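# Reseat the loose coin cell, plus side up, using forceps

## Task

A coin cell has come out of its holder on the server board. Put it back in the holder with its positive face upward so the holder's latch secures it. Plastic forceps are available, standing in a block.

## Robot and tools

Robot: two arms, left_arm and right_arm, each with a two-finger parallel gripper and a wrist camera. Base roots in the scene frame: left_arm at (+0.021, +0.266, +0.017) m and right_arm at (+0.014, -0.306, +0.045) m, both facing nearly straight along +x. A camera stand sits behind the arms.

Frames: the scene frame has its origin at table-top height, halfway between the nominal bases; +z points up, +x points out over the table, and left_arm is on the +y side (image left/right does not follow arm names). Reported end_effector_position (m) and end_effector_quat_wxyz use this frame; they may be off by a few cm. That position is the point between the finger pads, roughly 1 cm short of the fingertips. Fingers extend along the gripper's own +z and separate along its own y. Motion offsets, by contrast, are expressed along each arm's current Hand target axes, not the scene axes.

execute_actions(actions, cameras): actions is a list of actions; each action is a list of up to 15 rows, one row per 1/30 s step, and a short action repeats its final row until 15 steps. Every row holds 14 numbers in [-1, 1]: left_arm dx, dy, dz, rx, ry, rz, opening, then right_arm's same seven. dx..rz are offsets, not poses: they are measured from that arm's Hand target as it stood when the action began (every row from that same start, not chained), so sending the same offset again moves further. Scale: 1.0 equals 0.6 m of travel or 180 degrees; rx, ry, rz form a single rotation vector. opening is absolute: +1 fully open (0.094 m), -1 closed. To leave an arm alone send six zeros for its pose, but always restate the opening you want, since 0 is itself a half-open command. cameras: list of names, ["all"], or []; with an empty actions list all images come by default, otherwise none. Unknown names invalidate the call.

move(target, speed, blend, opening_speed, grip_force, blocking, cameras): drives each gripper in a straight line. target is one 14-number row as above, or a list of up to 15 rows; every row's offsets count from the Hand targets at the move's start. speed is path top speed in m/s, 0.002 to 2.9 (default 0.25), one value or one per row; rotation is capped at twice that in rad/s. blend (m) rounds corners in a list; 0 stops at each row. opening_speed (per second on the -1..+1 scale, at least 0.2) makes finger changes gradual; use it when closing on fragile parts. grip_force: newtons per pad, 10 to 50, one value or one per arm; it persists, and lower forces close slowly. blocking=false returns after about 0.5 s while the move continues. Paths do not avoid obstacles or the other arm; faster moves overshoot more and hit harder, and aiming far past a contact presses harder. Don't route a path near an arm's own base; go around it. The result adds a move: line naming the outcome (done, off_target, moving, held, fault) and limits (paced = pose clipped, held = steps withheld). done means at rest within 10 mm and 2 degrees; it says nothing about contact.

wait(seconds 0 to 3600): lets time pass with no new commands; returns early if a running move ends. stop(): brakes a running move. zoom_image(camera, region [x0, y0, x1, y1]) enlarges part of the latest image from cam_high, cam_left_wrist or cam_right_wrist (each 896x504), at most 504x504 px. read_manual(section) returns licence text only. finished_scene(scene): ends the current scene, given its number; irreversible; the goal must hold with the robot let go.

Control details: each step the commanded orientation is clipped to within 40 degrees of the measured one. Hand target in results is the last commanded pose after clipping and is the base for the next offsets. Grippers often stop short of it (friction, weight, a few cm); a further execute_actions with zero pose offsets re-requests it, or send the remaining gap as an offset. To release a push against something, command back beyond the gripper's actual position.

Gripping: grip_measured is the measured opening on the same -1..+1 scale; empty it can read up to about 2.5 mm wide, and on a hard part it reads a few mm narrower. Below the touch point squeeze rises about 1 N per 0.001, then jumps to the force limit near 20 N. Release by commanding well above grip_measured. Full grip is about 50 to 64 N per pad.

Other result lines: Joint velocities may read within noise; Joint torques (joints 1 to 3 wrap at ±28 N m) carry offsets and noise; a call with actions lists some step positions. MOTOR HOT appears at 75 °C; at 90 °C an OVER-TEMPERATURE FAULT folds that arm away for the rest of the scene. Avoid holding loads or stretched poses for long.

Avoid: dropping parts or releasing them while moving, anything leaving the table, fast impacts on fixed or heavy objects, forceful pushes, contact or pinching between the two arms (which can end the scene), closing one gripper on the other's fingers, and strain on the wrist camera cables. Any arm stop costs. Thinking time lets the scene keep running. Camera intrinsics: cam_high fx=fy=507.436, cx=446.892, cy=250.13; cam_left_wrist fx=fy=471.364, cx=446.787, cy=249.656; cam_right_wrist fx=fy=483.603, cx=447.034, cy=251.285.

Each tool is called after "Request:" as a command line: name --argument value for each argument, lists and objects as JSON in quotes; but a table of rows of numbers goes row by row, as --pt "numbers of a row", without its own name.

## Session

Request:
execute_actions --actions '[]'

Scene clock: 0.00 s.
left_arm: end_effector_position=(+0.2296, +0.0923, +0.2519) grip_measured=+1.000 end_effector_quat_wxyz=(+0.523, +0.023, +0.677, -0.516) | right_arm: end_effector_position=(+0.2856, -0.3346, +0.2271) grip_measured=+1.000 end_effector_quat_wxyz=(+0.657, +0.166, +0.735, -0.039)
Joint positions: left_arm=[-0.472 0.365 0.132 0.319 0.333 -0.773 0.094] | right_arm=[0.155 0.439 0.143 0.145 0.469 0.231 0.094]
Joint velocities: within noise
Joint torques (N m): no reading
Motor temperatures (°C): left_arm=[23 35 42 28 23 24 25] | right_arm=[24 30 34 27 23 24 24]
Heat: left arm: 42 °C; right arm: 34 °C.
Hand target: left_arm +0.2292, +0.0927, +0.2530; +0.525, +0.025, +0.677, -0.515 | right_arm +0.2851, -0.3349, +0.2289; +0.658, +0.166, +0.734, -0.040
Tool commands: left_gripper/opening=+1.0 right_gripper/opening=+1.0

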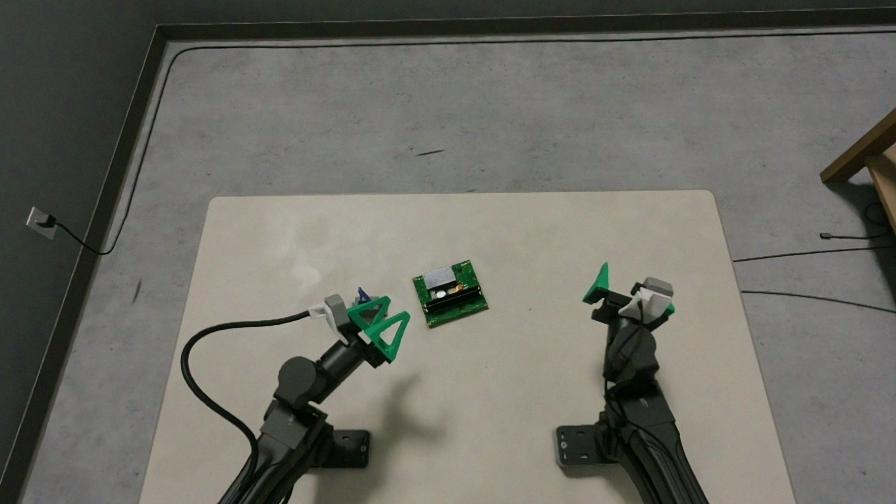

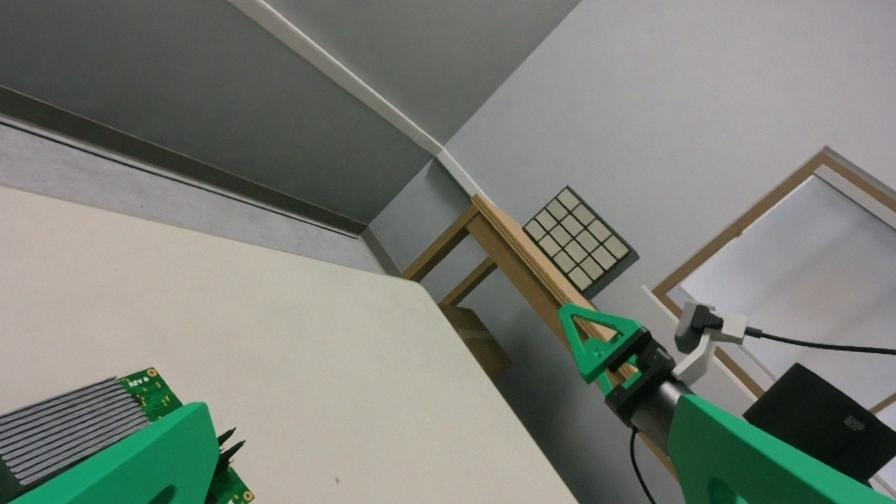

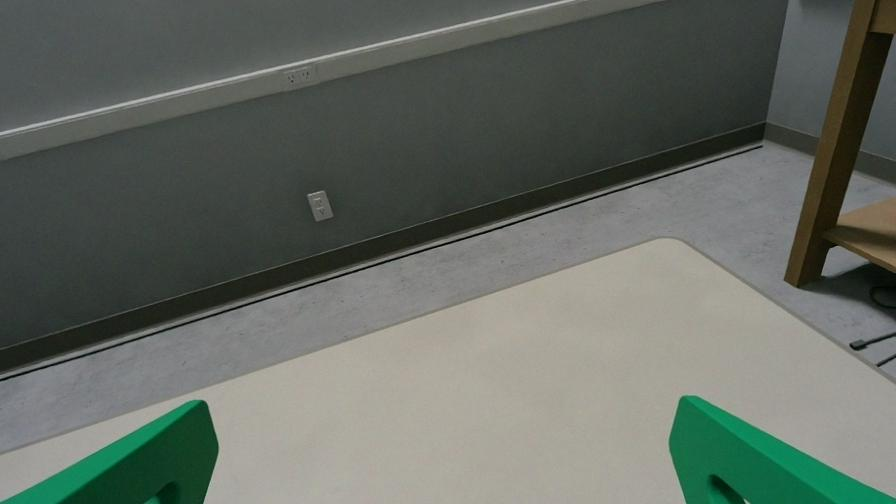

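Request:
zoom_image --camera "cam_high" --region '[320, 230, 544, 370]'

Request:
zoom_image --camera "cam_high" --region '[400, 250, 500, 340]'

Request:
zoom_image --camera "cam_left_wrist" --region '[0, 340, 300, 504]'

Scaled by 2.250 from the camera's image (finer frame: 1280x720).

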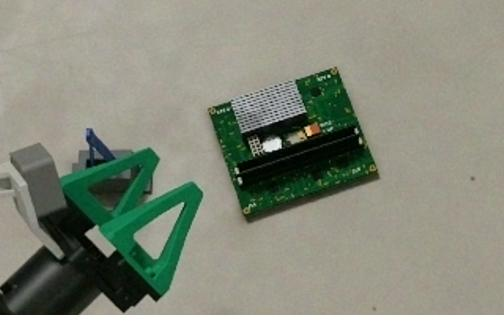

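Scaled by 5.040 from the camera's image (finer frame: 1280x720).

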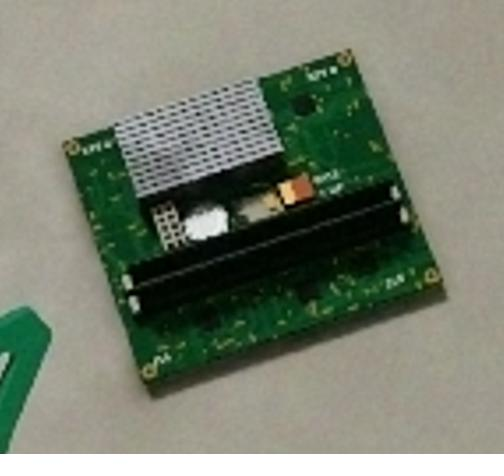

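Scaled by 1.680 from the camera's image (finer frame: 1280x720).

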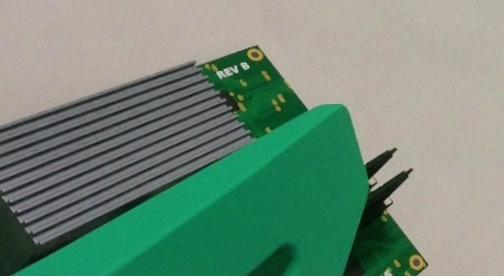

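Request:
move --target '[-0.0988, 0.0765, 0.2863, -0.3684, 0.3755, -0.0179, 1, 0, 0, 0, 0, 0, 0, 1]' --speed 0.3 --cameras '["all"]'

Scene clock: 72.47 s.
left_arm: end_effector_position=(+0.3982, +0.0217, +0.2885) grip_measured=+1.000 end_effector_quat_wxyz=(+0.169, -0.001, +0.979, -0.117) | right_arm: end_effector_position=(+0.2856, -0.3346, +0.2271) grip_measured=+1.000 end_effector_quat_wxyz=(+0.657, +0.166, +0.735, -0.039)
Joint positions: left_arm=[-0.565 2.075 2.48 -1.562 0.014 -0.575 0.094] | right_arm=[0.155 0.439 0.143 0.145 0.469 0.231 0.094]
Joint torques (N m): left_arm=[-0.58 -7.38 8.49 0.78 -0.13 -0.04] | right_arm=[-0.05 0.88 9.58 1.99 0.05 0.02]
Heat: left arm: 43 °C; right arm: 37 °C.
Hand target: left_arm +0.3999, +0.0200, +0.2797; +0.000, +0.000, +1.000, +0.000 | right_arm +0.2851, -0.3349, +0.2289; +0.658, +0.166, +0.734, -0.040
Off the commanded pose: left_arm 0.009 m, 24 deg | right_arm 0.002 m, 0 deg.
joint sent to its limit (left arm) — joint 4 (wrist pitch), lower limit. The joint targets are off in orientation, not in position.
move: off_target (left_arm)

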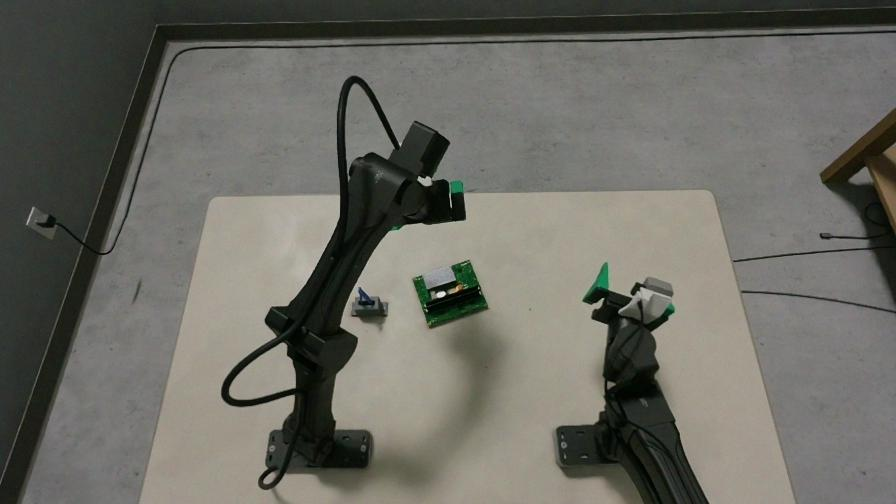

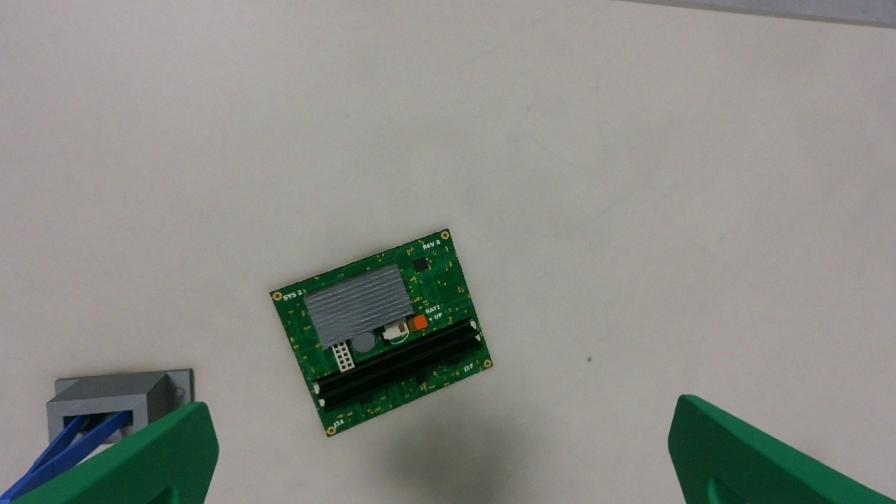

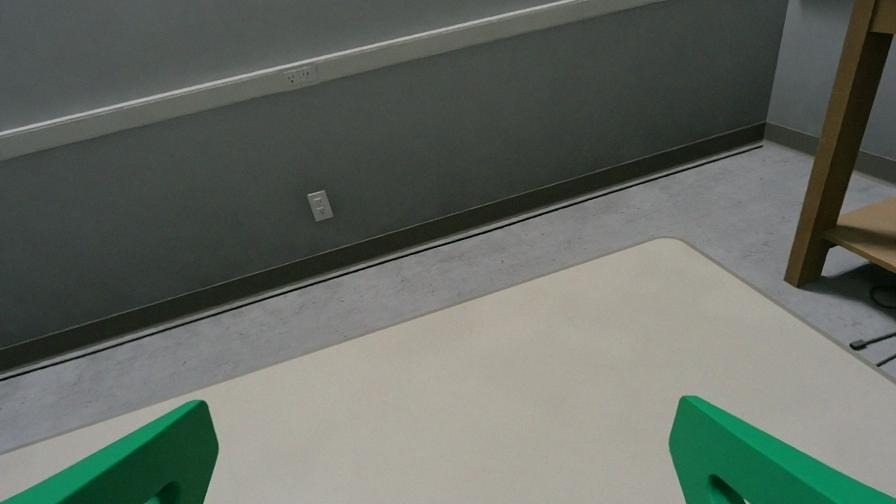

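Request:
zoom_image --camera "cam_left_wrist" --region '[260, 220, 510, 445]'

Request:
zoom_image --camera "cam_left_wrist" --region '[320, 290, 460, 380]'

Request:
zoom_image --camera "cam_left_wrist" --region '[0, 340, 240, 504]'

Scaled by 2.016 from the camera's image (finer frame: 1280x720).

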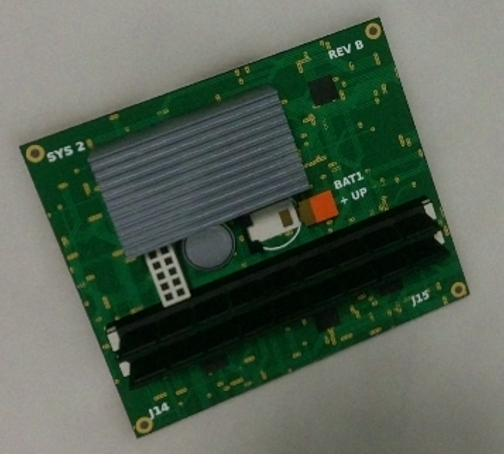

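Scaled by 3.600 from the camera's image (finer frame: 1280x720).

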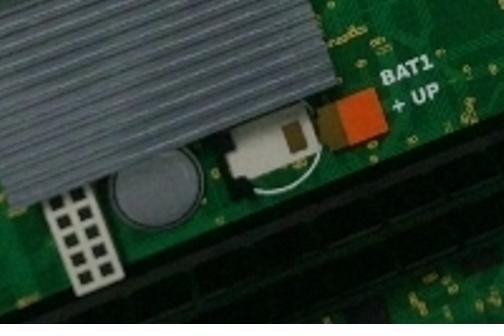

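Scaled by 2.100 from the camera's image (finer frame: 1280x720).

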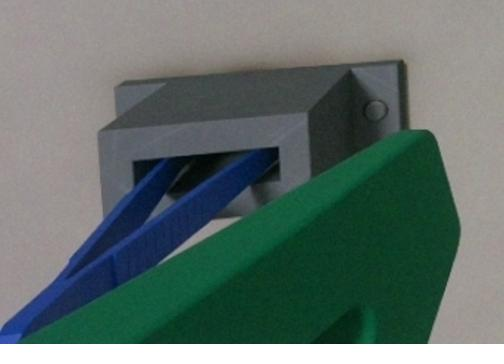

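Request:
move --target '[0.0917, 0, 0.3, 0, 0, 0, 1, 0, 0, 0, 0, 0, 0, 1]' --speed 0.25 --cameras '["all"]'

Scene clock: 127.97 s.
left_arm: end_effector_position=(+0.3459, +0.0195, +0.1171) grip_measured=+1.000 end_effector_quat_wxyz=(+0.012, +0.002, +1.000, -0.013) | right_arm: end_effector_position=(+0.2856, -0.3346, +0.2271) grip_measured=+1.000 end_effector_quat_wxyz=(+0.657, +0.166, +0.735, -0.039)
Joint positions: left_arm=[-0.642 2.074 1.839 -1.3 0.006 -0.644 0.094] | right_arm=[0.155 0.439 0.143 0.145 0.469 0.231 0.094]
Joint torques (N m): left_arm=[-0.44 -8.14 5.6 0.45 -0.11 -0.08] | right_arm=[-0.02 0.9 9.59 1.99 0.05 0.02]
Motor temperatures (°C): left_arm=[23 36 44 28 23 23 24] | right_arm=[24 28 36 32 23 23 24]
Heat: left arm: 44 °C; right arm: 36 °C.
Hand target: left_arm +0.3448, +0.0200, +0.0998; +0.000, +0.000, +1.000, +0.000 | right_arm +0.2851, -0.3349, +0.2289; +0.658, +0.166, +0.734, -0.040
Off the commanded pose: left_arm 0.017 m, 2 deg | right_arm 0.002 m, 0 deg.
move: off_target (left_arm)

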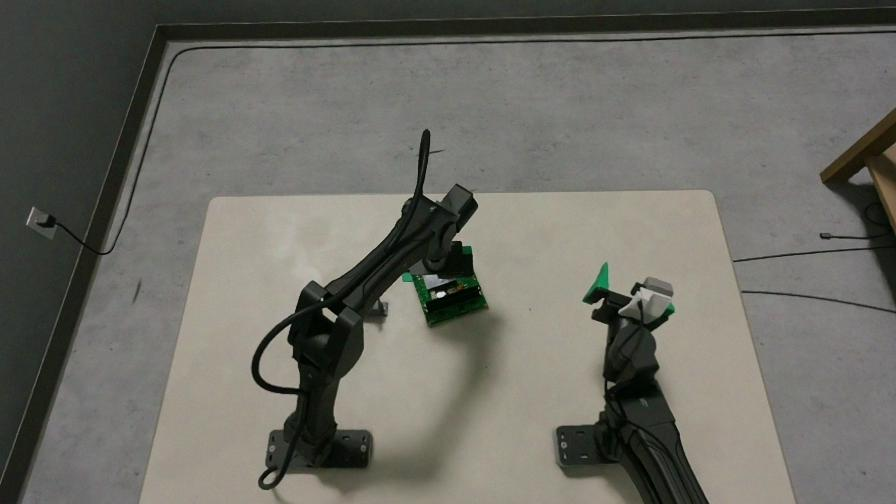

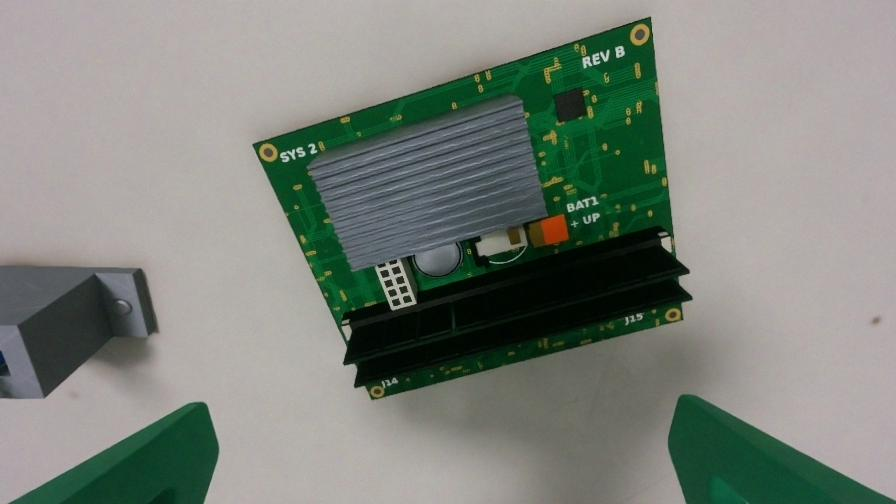

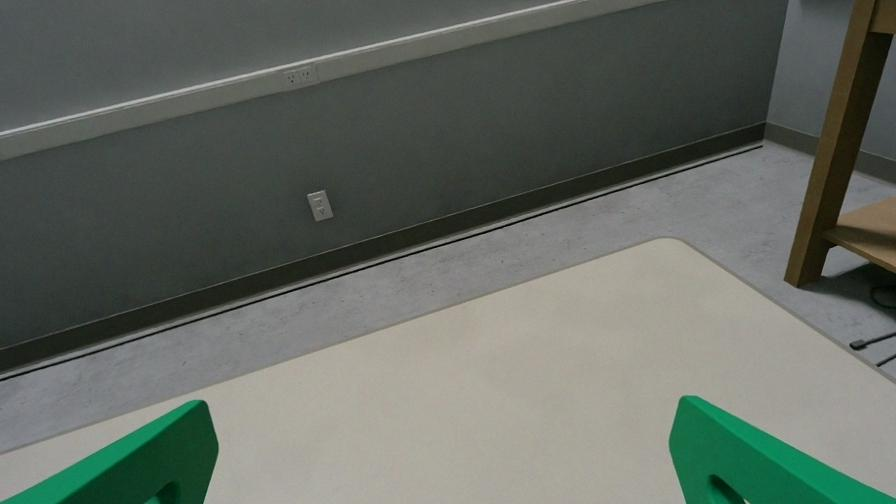

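Request:
zoom_image --camera "cam_left_wrist" --region '[360, 190, 600, 325]'

Request:
zoom_image --camera "cam_left_wrist" --region '[400, 210, 560, 300]'

Scaled by 2.100 from the camera's image (finer frame: 1280x720).

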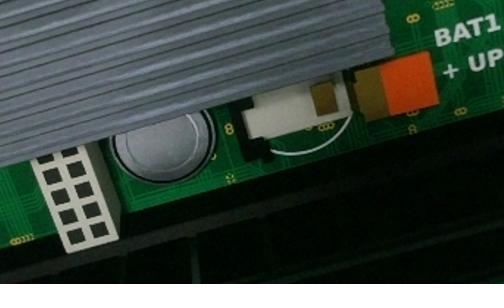

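Scaled by 3.150 from the camera's image (finer frame: 1280x720).

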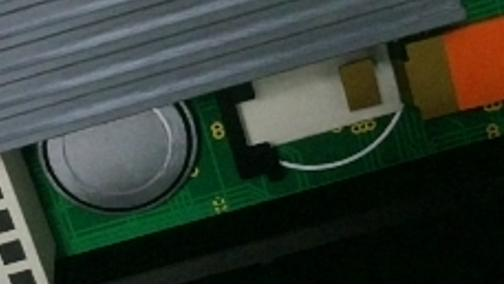

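Request:
move --target '[0.0863, -0.02, 0.0397, 0, -0.1944, 0, 1, 0, 0, 0, 0, 0, 0, 1]' --speed 0.2 --cameras '["cam_high", "cam_left_wrist"]'

Scene clock: 182.83 s.
left_arm: end_effector_position=(+0.2917, +0.0060, +0.0674) grip_measured=+1.000 end_effector_quat_wxyz=(+0.283, +0.006, +0.959, +0.006) | right_arm: end_effector_position=(+0.2856, -0.3346, +0.2271) grip_measured=+1.000 end_effector_quat_wxyz=(+0.657, +0.166, +0.735, -0.039)
Joint positions: left_arm=[-0.983 1.738 1.045 -0.544 -0.476 -0.894 0.094] | right_arm=[0.155 0.439 0.143 0.145 0.469 0.231 0.094]
Joint torques (N m): left_arm=[-0.53 -10.61 5.55 1.02 -0.54 -0.08] | right_arm=[-0.03 0.9 9.61 1.99 0.04 0.02]
Heat: left arm: 41 °C; right arm: 36 °C.
Hand target: left_arm +0.2931, +0.0079, +0.0761; +0.300, +0.000, +0.954, +0.000 | right_arm +0.2851, -0.3349, +0.2289; +0.658, +0.166, +0.734, -0.040
Off the commanded pose: left_arm 0.009 m, 2 deg | right_arm 0.002 m, 0 deg.
move: done

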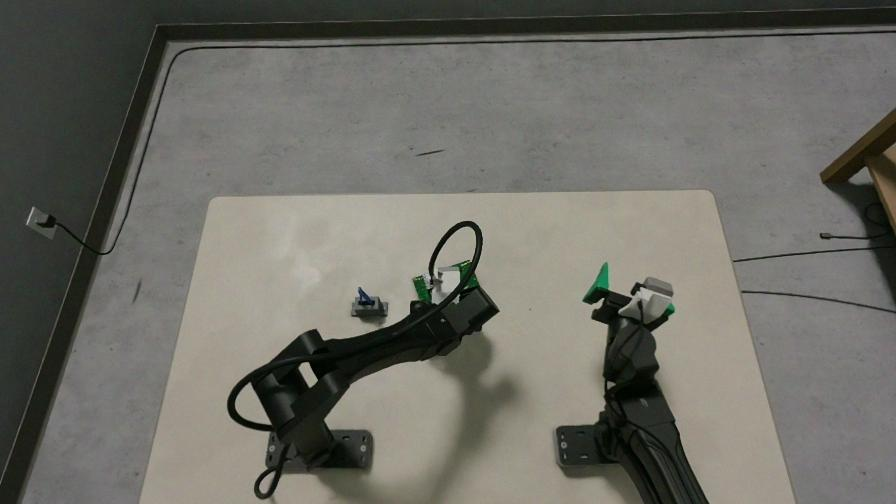

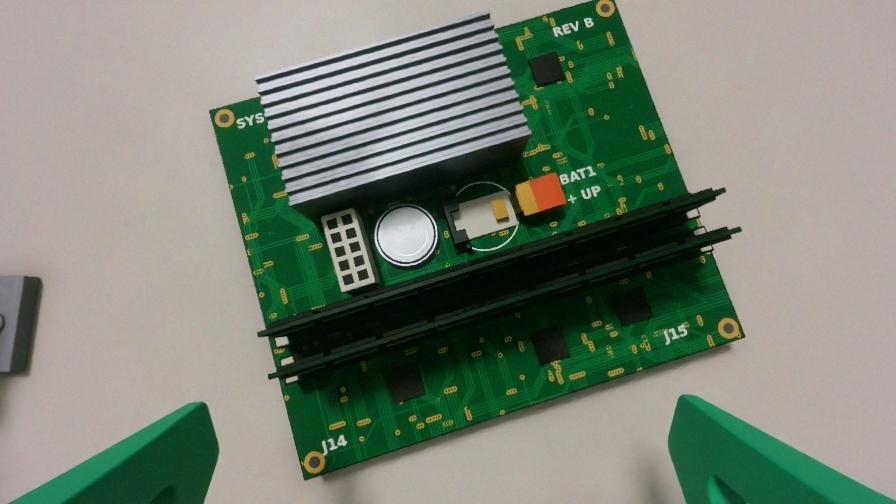

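Request:
zoom_image --camera "cam_left_wrist" --region '[310, 160, 610, 310]'

Request:
zoom_image --camera "cam_left_wrist" --region '[360, 190, 460, 280]'

Request:
zoom_image --camera "cam_left_wrist" --region '[430, 165, 580, 265]'

Scaled by 1.680 from the camera's image (finer frame: 1280x720).

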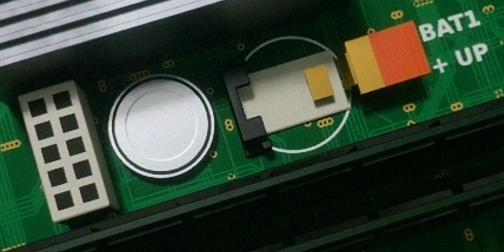

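Scaled by 5.040 from the camera's image (finer frame: 1280x720).

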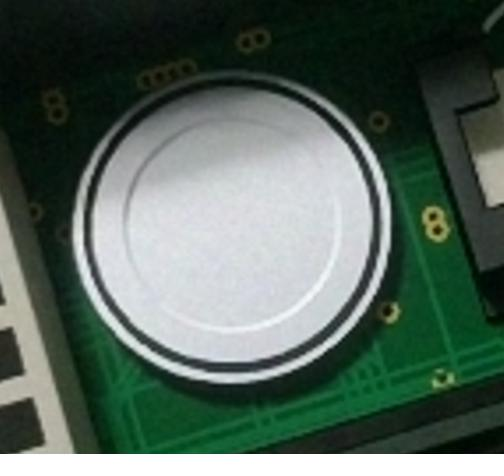

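Scaled by 3.360 from the camera's image (finer frame: 1280x720).

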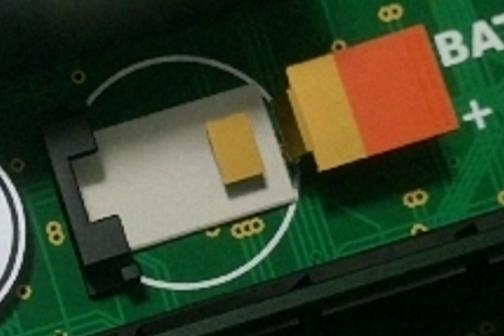

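Request:
move --target '[-0.1088, 0.1368, -0.1352, 0, 0.0833, 0, 1, 0, 0, 0, 0, 0, 0, 1]' --speed 0.25 --cameras '["cam_high", "cam_left_wrist"]'

Scene clock: 321.97 s.
left_arm: end_effector_position=(+0.2966, +0.0895, +0.1782) grip_measured=+1.000 end_effector_quat_wxyz=(+0.176, +0.000, +0.984, -0.006) | right_arm: end_effector_position=(+0.2856, -0.3346, +0.2271) grip_measured=+1.000 end_effector_quat_wxyz=(+0.657, +0.166, +0.735, -0.039)
Joint positions: left_arm=[-0.683 1.511 1.335 -1.109 -0.213 -0.658 0.094] | right_arm=[0.155 0.439 0.143 0.145 0.469 0.231 0.094]
Joint torques (N m): left_arm=[0.4 -4.19 9.83 0.58 -0.21 0.06] | right_arm=[-0.03 0.91 9.59 1.99 0.04 0.02]
Heat: left arm: 40 °C; right arm: 35 °C.
Hand target: left_arm +0.3000, +0.0900, +0.1798; +0.173, +0.000, +0.985, +0.000 | right_arm +0.2851, -0.3349, +0.2289; +0.658, +0.166, +0.734, -0.040
Off the commanded pose: left_arm 0.004 m, 1 deg | right_arm 0.002 m, 0 deg.
move: done

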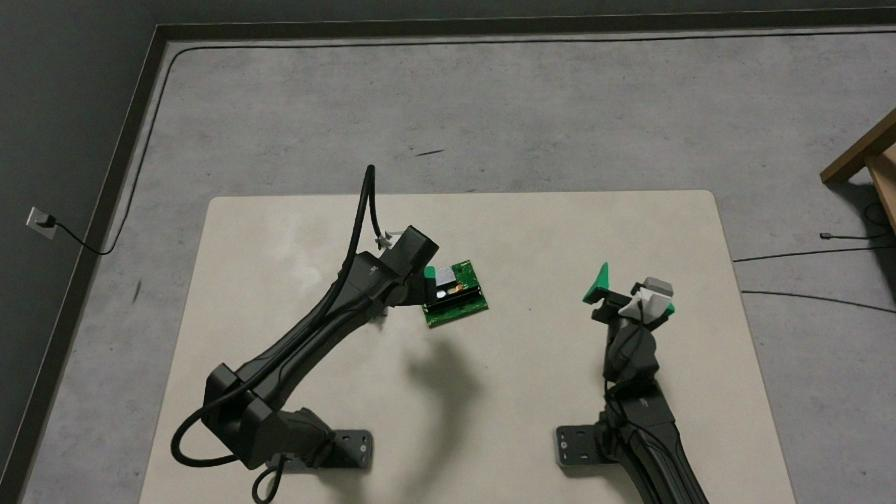

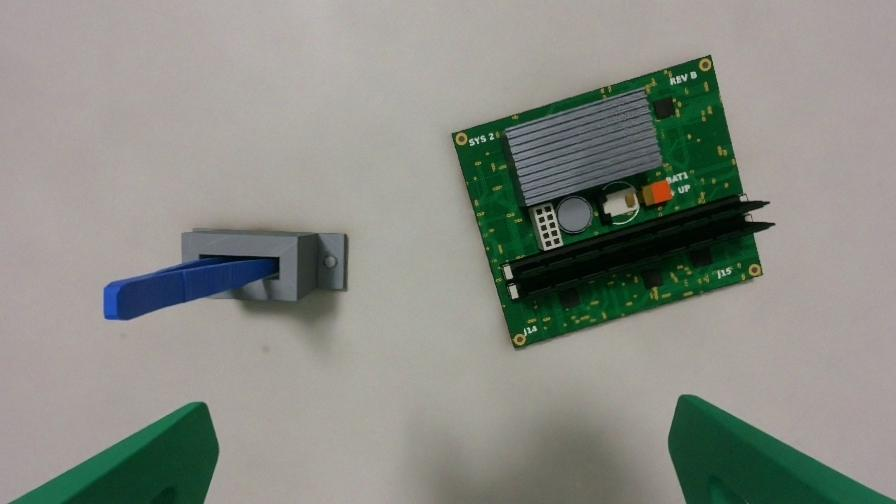

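Request:
zoom_image --camera "cam_left_wrist" --region '[90, 200, 370, 350]'

Scaled by 1.800 from the camera's image (finer frame: 1280x720).

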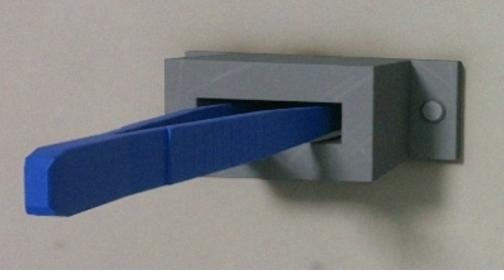

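Request:
move --target '[-0.0277, 0.165, -0.008, 0.0021, 0.1111, 0.0122, 1, 0, 0, 0, 0, 0, 0, 1]' --speed 0.2 --cameras '["cam_left_wrist"]'

Scene clock: 412.80 s.
left_arm: end_effector_position=(+0.3112, +0.1885, +0.1901) grip_measured=+1.000 end_effector_quat_wxyz=(+0.007, +0.019, +1.000, +0.000) | right_arm: end_effector_position=(+0.2856, -0.3346, +0.2271) grip_measured=+1.000 end_effector_quat_wxyz=(+0.657, +0.166, +0.735, -0.039)
Joint positions: left_arm=[-0.26 1.681 1.612 -1.488 -0.003 -0.228 0.094] | right_arm=[0.155 0.439 0.143 0.145 0.469 0.231 0.094]
Joint torques (N m): left_arm=[0.43 -4.96 9.09 0.06 -0.02 0.08] | right_arm=[-0.03 0.91 9.59 1.99 0.05 0.03]
Heat: left arm: 43 °C; right arm: 35 °C.
Hand target: left_arm +0.3139, +0.1890, +0.1900; +0.000, +0.019, +1.000, +0.000 | right_arm +0.2851, -0.3349, +0.2289; +0.658, +0.166, +0.734, -0.040
Off the commanded pose: left_arm 0.003 m, 1 deg | right_arm 0.002 m, 0 deg.
move: done

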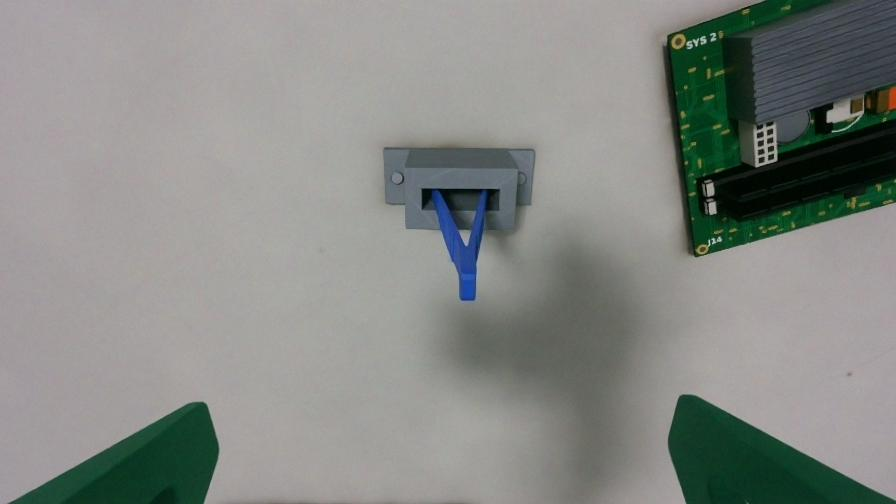

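Request:
zoom_image --camera "cam_left_wrist" --region '[370, 140, 550, 310]'

Scaled by 2.800 from the camera's image (finer frame: 1280x720).

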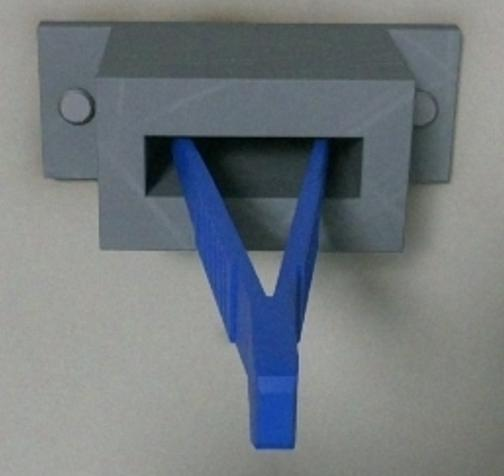

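Request:
move --pt "-0.0065 -0.0115 0.0833 0 0 0 1 0 0 0 0 0 0 1" --pt "-0.0065 -0.0115 0.1833 0 0 0 0.2 0 0 0 0 0 0 1" --speed 0.15 --cameras '["cam_left_wrist"]'

Scene clock: 470.50 s.
left_arm: end_effector_position=(+0.3197, +0.1833, +0.0916) grip_measured=+0.203 end_effector_quat_wxyz=(+0.012, +0.020, +1.000, -0.002) | right_arm: end_effector_position=(+0.2856, -0.3346, +0.2271) grip_measured=+1.000 end_effector_quat_wxyz=(+0.657, +0.166, +0.735, -0.039)
Joint positions: left_arm=[-0.268 1.716 1.26 -1.09 -0.002 -0.235 0.057] | right_arm=[0.155 0.439 0.143 0.145 0.469 0.231 0.094]
Joint torques (N m): left_arm=[-0.5 -5.26 5.53 0.47 -0.02 -0.06] | right_arm=[-0.05 0.9 9.59 1.99 0.05 0.02]
Motor temperatures (°C): left_arm=[22 33 41 23 22 22 24] | right_arm=[24 25 34 33 23 22 23]
Heat: left arm: 41 °C; right arm: 34 °C.
Hand target: left_arm +0.3174, +0.1820, +0.0800; +0.000, +0.019, +1.000, +0.000 | right_arm +0.2851, -0.3349, +0.2289; +0.658, +0.166, +0.734, -0.040
Off the commanded pose: left_arm 0.012 m, 1 deg | right_arm 0.002 m, 0 deg.
move: off_target (left_arm); target 2's new opening was sent with left_arm's hand 0.012 m and 1 deg from that target

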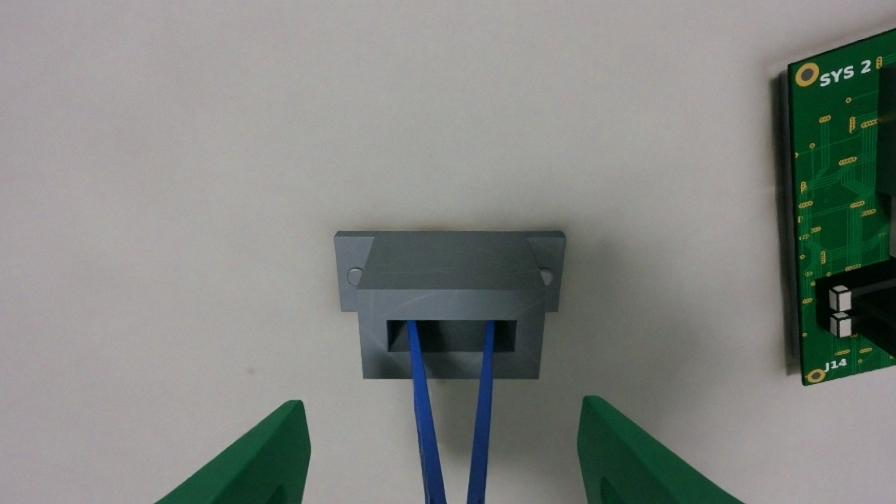

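Request:
move --target '[0.0053, -0.0022, 0.026, 0, 0, 0, 0.2, 0, 0, 0, 0, 0, 0, 1]' --speed 0.1 --cameras '["cam_left_wrist"]'

Scene clock: 486.40 s.
left_arm: end_effector_position=(+0.3167, +0.1820, +0.0756) grip_measured=+0.202 end_effector_quat_wxyz=(+0.010, +0.020, +1.000, -0.002) | right_arm: end_effector_position=(+0.2856, -0.3346, +0.2271) grip_measured=+1.000 end_effector_quat_wxyz=(+0.657, +0.166, +0.735, -0.039)
Joint positions: left_arm=[-0.275 1.724 1.203 -1.028 -0.002 -0.241 0.056] | right_arm=[0.155 0.439 0.143 0.145 0.469 0.231 0.094]
Joint torques (N m): left_arm=[-0.51 -5.37 5.46 0.46 -0.03 -0.08] | right_arm=[-0.03 0.9 9.59 1.98 0.04 0.02]
Heat: left arm: 40 °C; right arm: 34 °C.
Hand target: left_arm +0.3142, +0.1808, +0.0644; +0.000, +0.019, +1.000, +0.000 | right_arm +0.2851, -0.3349, +0.2289; +0.658, +0.166, +0.734, -0.040
Off the commanded pose: left_arm 0.011 m, 1 deg | right_arm 0.002 m, 0 deg.
move: off_target (left_arm)

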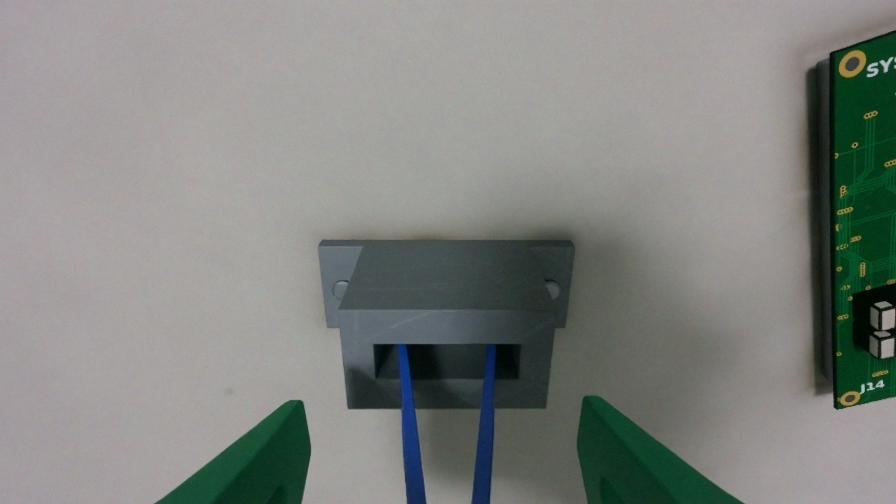

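Request:
move --target '[0, 0, 0, 0, 0, 0, -0.5, 0, 0, 0, 0, 0, 0, 1]' --opening_speed 0.5 --cameras '["cam_left_wrist"]'

Scene clock: 495.27 s.
left_arm: end_effector_position=(+0.3167, +0.1820, +0.0756) grip_measured=-0.497 end_effector_quat_wxyz=(+0.011, +0.020, +1.000, -0.002) | right_arm: end_effector_position=(+0.2856, -0.3346, +0.2271) grip_measured=+1.000 end_effector_quat_wxyz=(+0.657, +0.166, +0.735, -0.039)
Joint positions: left_arm=[-0.275 1.724 1.203 -1.028 -0.002 -0.242 0.024] | right_arm=[0.155 0.439 0.143 0.145 0.469 0.231 0.094]
Joint torques (N m): left_arm=[-0.5 -5.31 5.49 0.47 -0.04 -0.07] | right_arm=[-0.03 0.91 9.58 1.99 0.04 0.02]
Heat: left arm: 39 °C; right arm: 34 °C.
Hand target: left_arm +0.3142, +0.1808, +0.0644; +0.000, +0.019, +1.000, +0.000 | right_arm +0.2851, -0.3349, +0.2289; +0.658, +0.166, +0.734, -0.040
Off the commanded pose: left_arm 0.011 m, 1 deg | right_arm 0.002 m, 0 deg.
move: done

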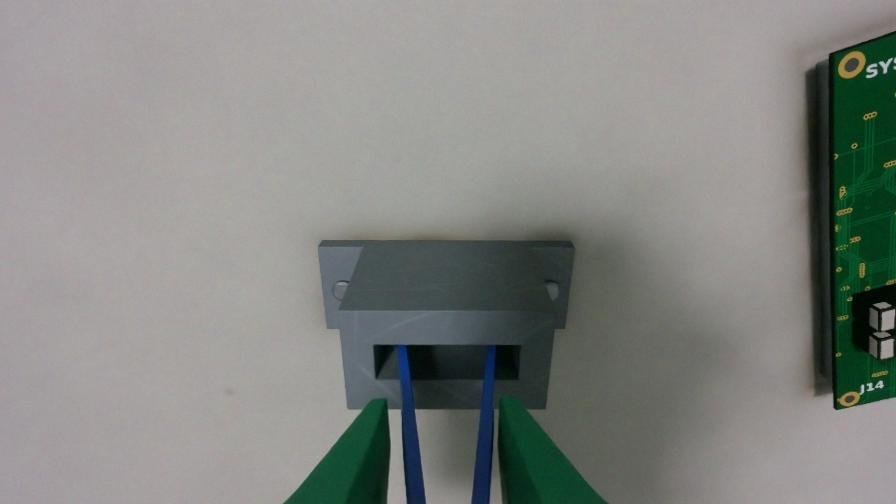

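Request:
move --pt "0 -0.003 0 0 0 0 -0.5 0 0 0 0 0 0 1" --pt "0 -0.003 0 0 0 0 -0.6 0 0 0 0 0 0 1" --opening_speed 0.5 --cameras '["cam_left_wrist"]'

Scene clock: 501.80 s.
left_arm: end_effector_position=(+0.3163, +0.1803, +0.0756) grip_measured=-0.597 end_effector_quat_wxyz=(+0.011, +0.020, +1.000, -0.002) | right_arm: end_effector_position=(+0.2856, -0.3346, +0.2271) grip_measured=+1.000 end_effector_quat_wxyz=(+0.657, +0.166, +0.735, -0.039)
Joint positions: left_arm=[-0.281 1.724 1.203 -1.028 -0.002 -0.247 0.019] | right_arm=[0.155 0.439 0.143 0.145 0.469 0.231 0.094]
Joint torques (N m): left_arm=[-0.53 -5.16 5.61 0.48 -0.03 -0.07] | right_arm=[-0.05 0.9 9.59 1.99 0.04 0.02]
Heat: left arm: 39 °C; right arm: 34 °C.
Hand target: left_arm +0.3141, +0.1790, +0.0644; +0.000, +0.019, +1.000, +0.000 | right_arm +0.2851, -0.3349, +0.2289; +0.658, +0.166, +0.734, -0.040
Off the commanded pose: left_arm 0.011 m, 1 deg | right_arm 0.002 m, 0 deg.
move: off_target (left_arm); target 2's new opening was sent with left_arm's hand 0.011 m and 1 deg from that target

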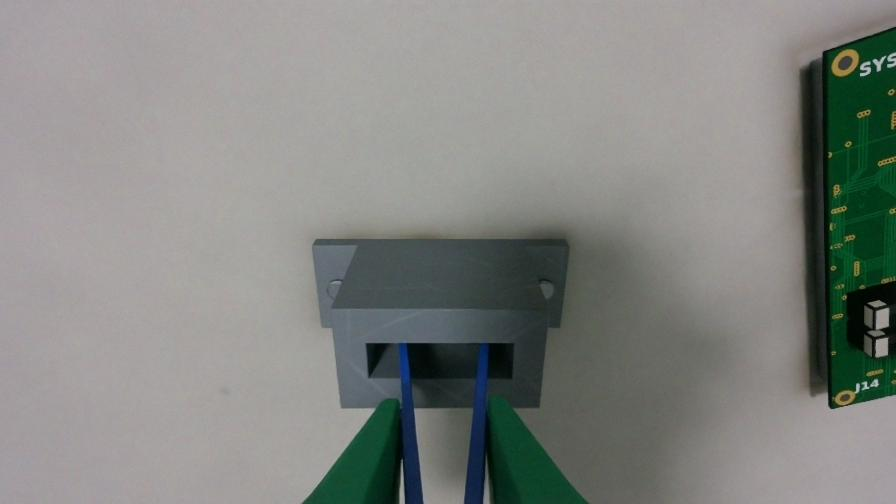

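Request:
move --target '[0, 0, 0, 0, 0, 0, -0.7, 0, 0, 0, 0, 0, 0, 1]' --opening_speed 0.3 --grip_force '[20, 20]' --cameras '["cam_left_wrist"]'

Scene clock: 510.90 s.
left_arm: end_effector_position=(+0.3163, +0.1803, +0.0756) grip_measured=-0.697 end_effector_quat_wxyz=(+0.011, +0.020, +1.000, -0.002) | right_arm: end_effector_position=(+0.2856, -0.3346, +0.2271) grip_measured=+1.000 end_effector_quat_wxyz=(+0.657, +0.166, +0.735, -0.039)
Joint positions: left_arm=[-0.281 1.724 1.203 -1.028 -0.002 -0.247 0.014] | right_arm=[0.155 0.439 0.143 0.145 0.469 0.231 0.094]
Joint torques (N m): left_arm=[-0.53 -5.18 5.63 0.46 -0.03 -0.07] | right_arm=[-0.03 0.88 9.59 1.99 0.04 0.02]
Heat: left arm: 39 °C; right arm: 34 °C.
Hand target: left_arm +0.3141, +0.1791, +0.0644; +0.000, +0.019, +1.000, +0.000 | right_arm +0.2851, -0.3349, +0.2289; +0.658, +0.166, +0.734, -0.040
Off the commanded pose: left_arm 0.011 m, 1 deg | right_arm 0.002 m, 0 deg.
grip_force (N): 20, 20
move: done

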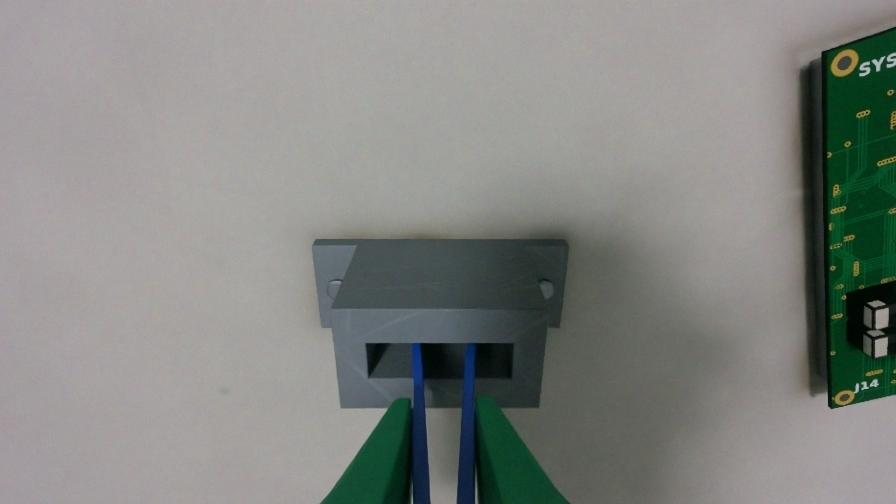

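Request:
move --target '[0, 0, -0.19, 0, 0, 0, -0.7, 0, 0, 0, 0, 0, 0, 1]' --speed 0.08 --cameras '["cam_left_wrist", "cam_high"]'

Scene clock: 518.93 s.
left_arm: end_effector_position=(+0.3135, +0.1810, +0.1674) grip_measured=-0.698 end_effector_quat_wxyz=(-0.012, +0.020, +1.000, +0.004) | right_arm: end_effector_position=(+0.2856, -0.3346, +0.2271) grip_measured=+1.000 end_effector_quat_wxyz=(+0.657, +0.166, +0.735, -0.039)
Joint positions: left_arm=[-0.281 1.724 1.571 -1.443 -0.001 -0.247 0.014] | right_arm=[0.155 0.439 0.143 0.145 0.469 0.231 0.094]
Joint torques (N m): left_arm=[-0.51 -8.87 9.17 -0.03 -0.02 -0.07] | right_arm=[-0.05 0.88 9.59 1.99 0.04 0.02]
Heat: left arm: 39 °C; right arm: 34 °C.
Hand target: left_arm +0.3143, +0.1790, +0.1785; +0.000, +0.019, +1.000, +0.000 | right_arm +0.2851, -0.3349, +0.2289; +0.658, +0.166, +0.734, -0.040
Off the commanded pose: left_arm 0.011 m, 1 deg | right_arm 0.002 m, 0 deg.
grip_force (N): 20, 20
move: off_target (left_arm)
Images, in order (width x height): cam_high 896x504, cam_left_wrist 896x504.

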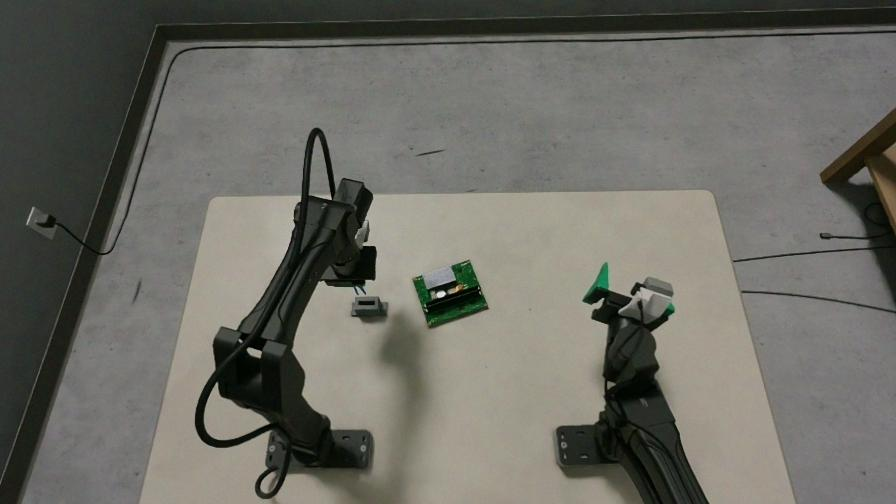

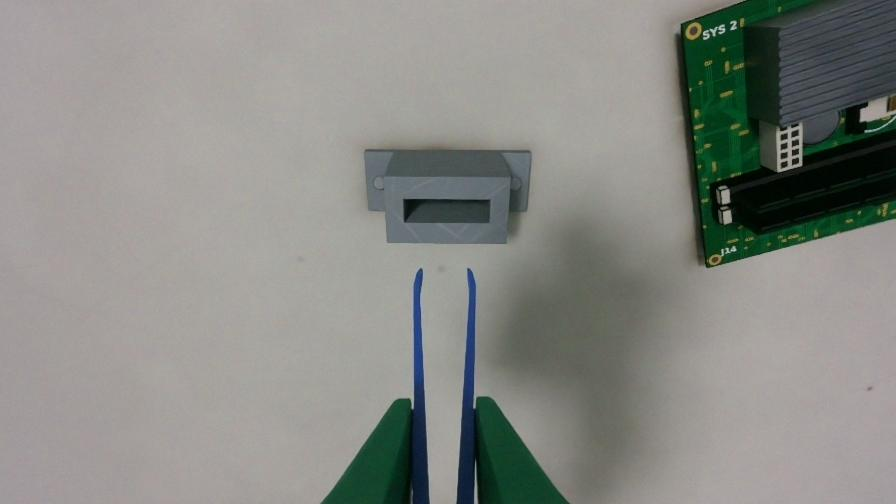

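Request:
zoom_image --camera "cam_left_wrist" --region '[380, 250, 510, 504]'

Scaled by 1.984 from the camera's image (finer frame: 1280x720).

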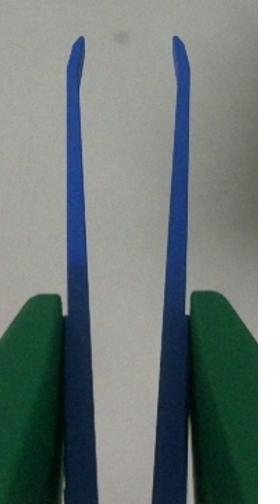

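Request:
move --target '[-0.0563, -0.264, 0.0058, 0, 0, 0.399, -0.7, 0, 0, 0, 0, 0, 0, 1]' --speed 0.15 --cameras '["cam_left_wrist", "cam_high"]'

Scene clock: 581.63 s.
left_arm: end_effector_position=(+0.3416, +0.0222, +0.1817) grip_measured=-0.698 end_effector_quat_wxyz=(+0.019, +0.597, +0.802, +0.000) | right_arm: end_effector_position=(+0.2856, -0.3346, +0.2271) grip_measured=+1.000 end_effector_quat_wxyz=(+0.657, +0.166, +0.735, -0.039)
Joint positions: left_arm=[-0.647 2.09 2.122 -1.565 -0.001 0.627 0.014] | right_arm=[0.155 0.439 0.143 0.145 0.469 0.231 0.094]
Joint torques (N m): left_arm=[-0.54 -7.88 8.96 0.09 -0.03 0.11] | right_arm=[-0.05 0.91 9.59 1.99 0.04 0.02]
Heat: left arm: 41 °C; right arm: 34 °C.
Hand target: left_arm +0.3419, +0.0194, +0.1750; +0.000, +0.602, +0.799, +0.000 | right_arm +0.2851, -0.3349, +0.2289; +0.658, +0.166, +0.734, -0.040
Off the commanded pose: left_arm 0.007 m, 2 deg | right_arm 0.002 m, 0 deg.
joint sent to its limit (left arm) — joint 4 (wrist pitch), lower limit. The joint targets still meet the commanded pose.
grip_force (N): 20, 20
move: done
Images, in order (width x height): cam_high 896x504, cam_left_wrist 896x504.

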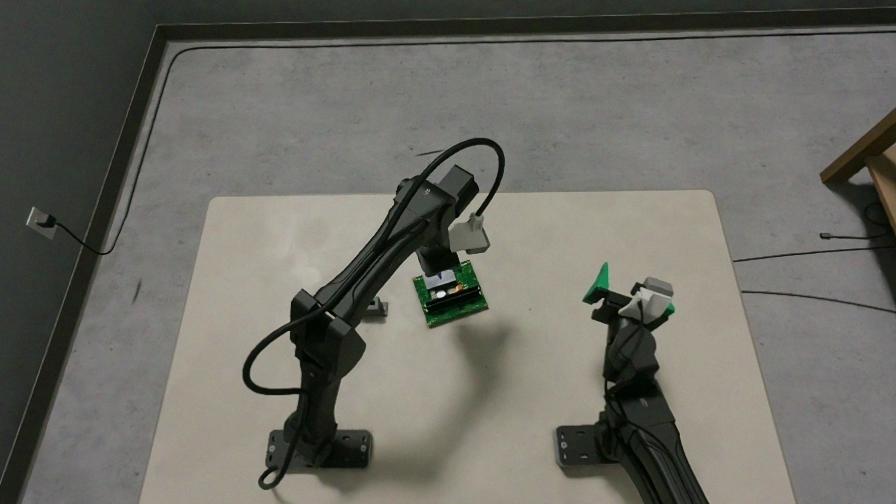

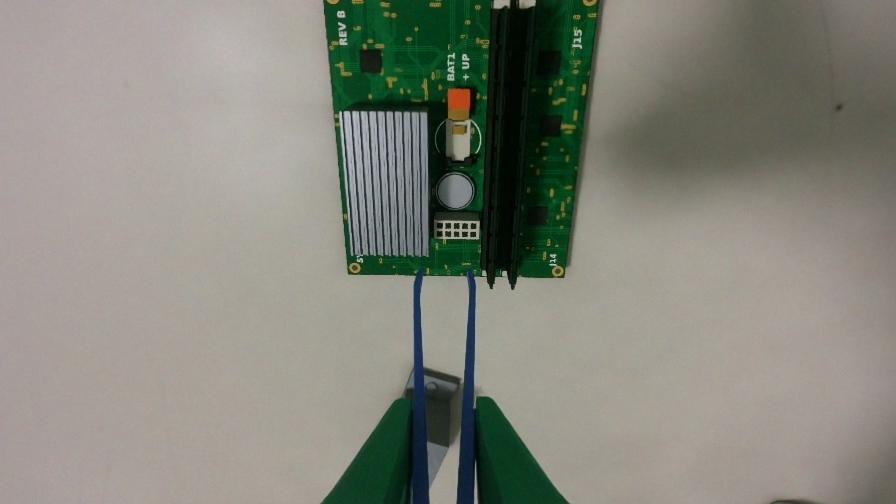

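Request:
zoom_image --camera "cam_left_wrist" --region '[380, 60, 560, 300]'

Request:
zoom_image --camera "cam_left_wrist" --region '[425, 160, 485, 220]'

Scaled by 2.100 from the camera's image (finer frame: 1280x720).

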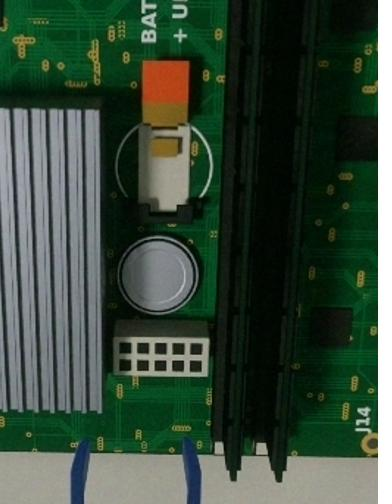

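Scaled by 8.400 from the camera's image (finer frame: 1280x720).

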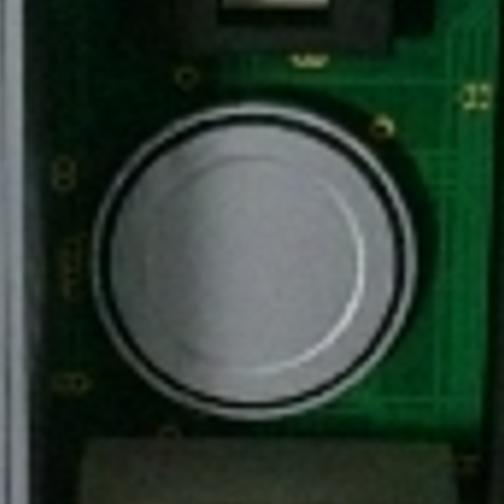

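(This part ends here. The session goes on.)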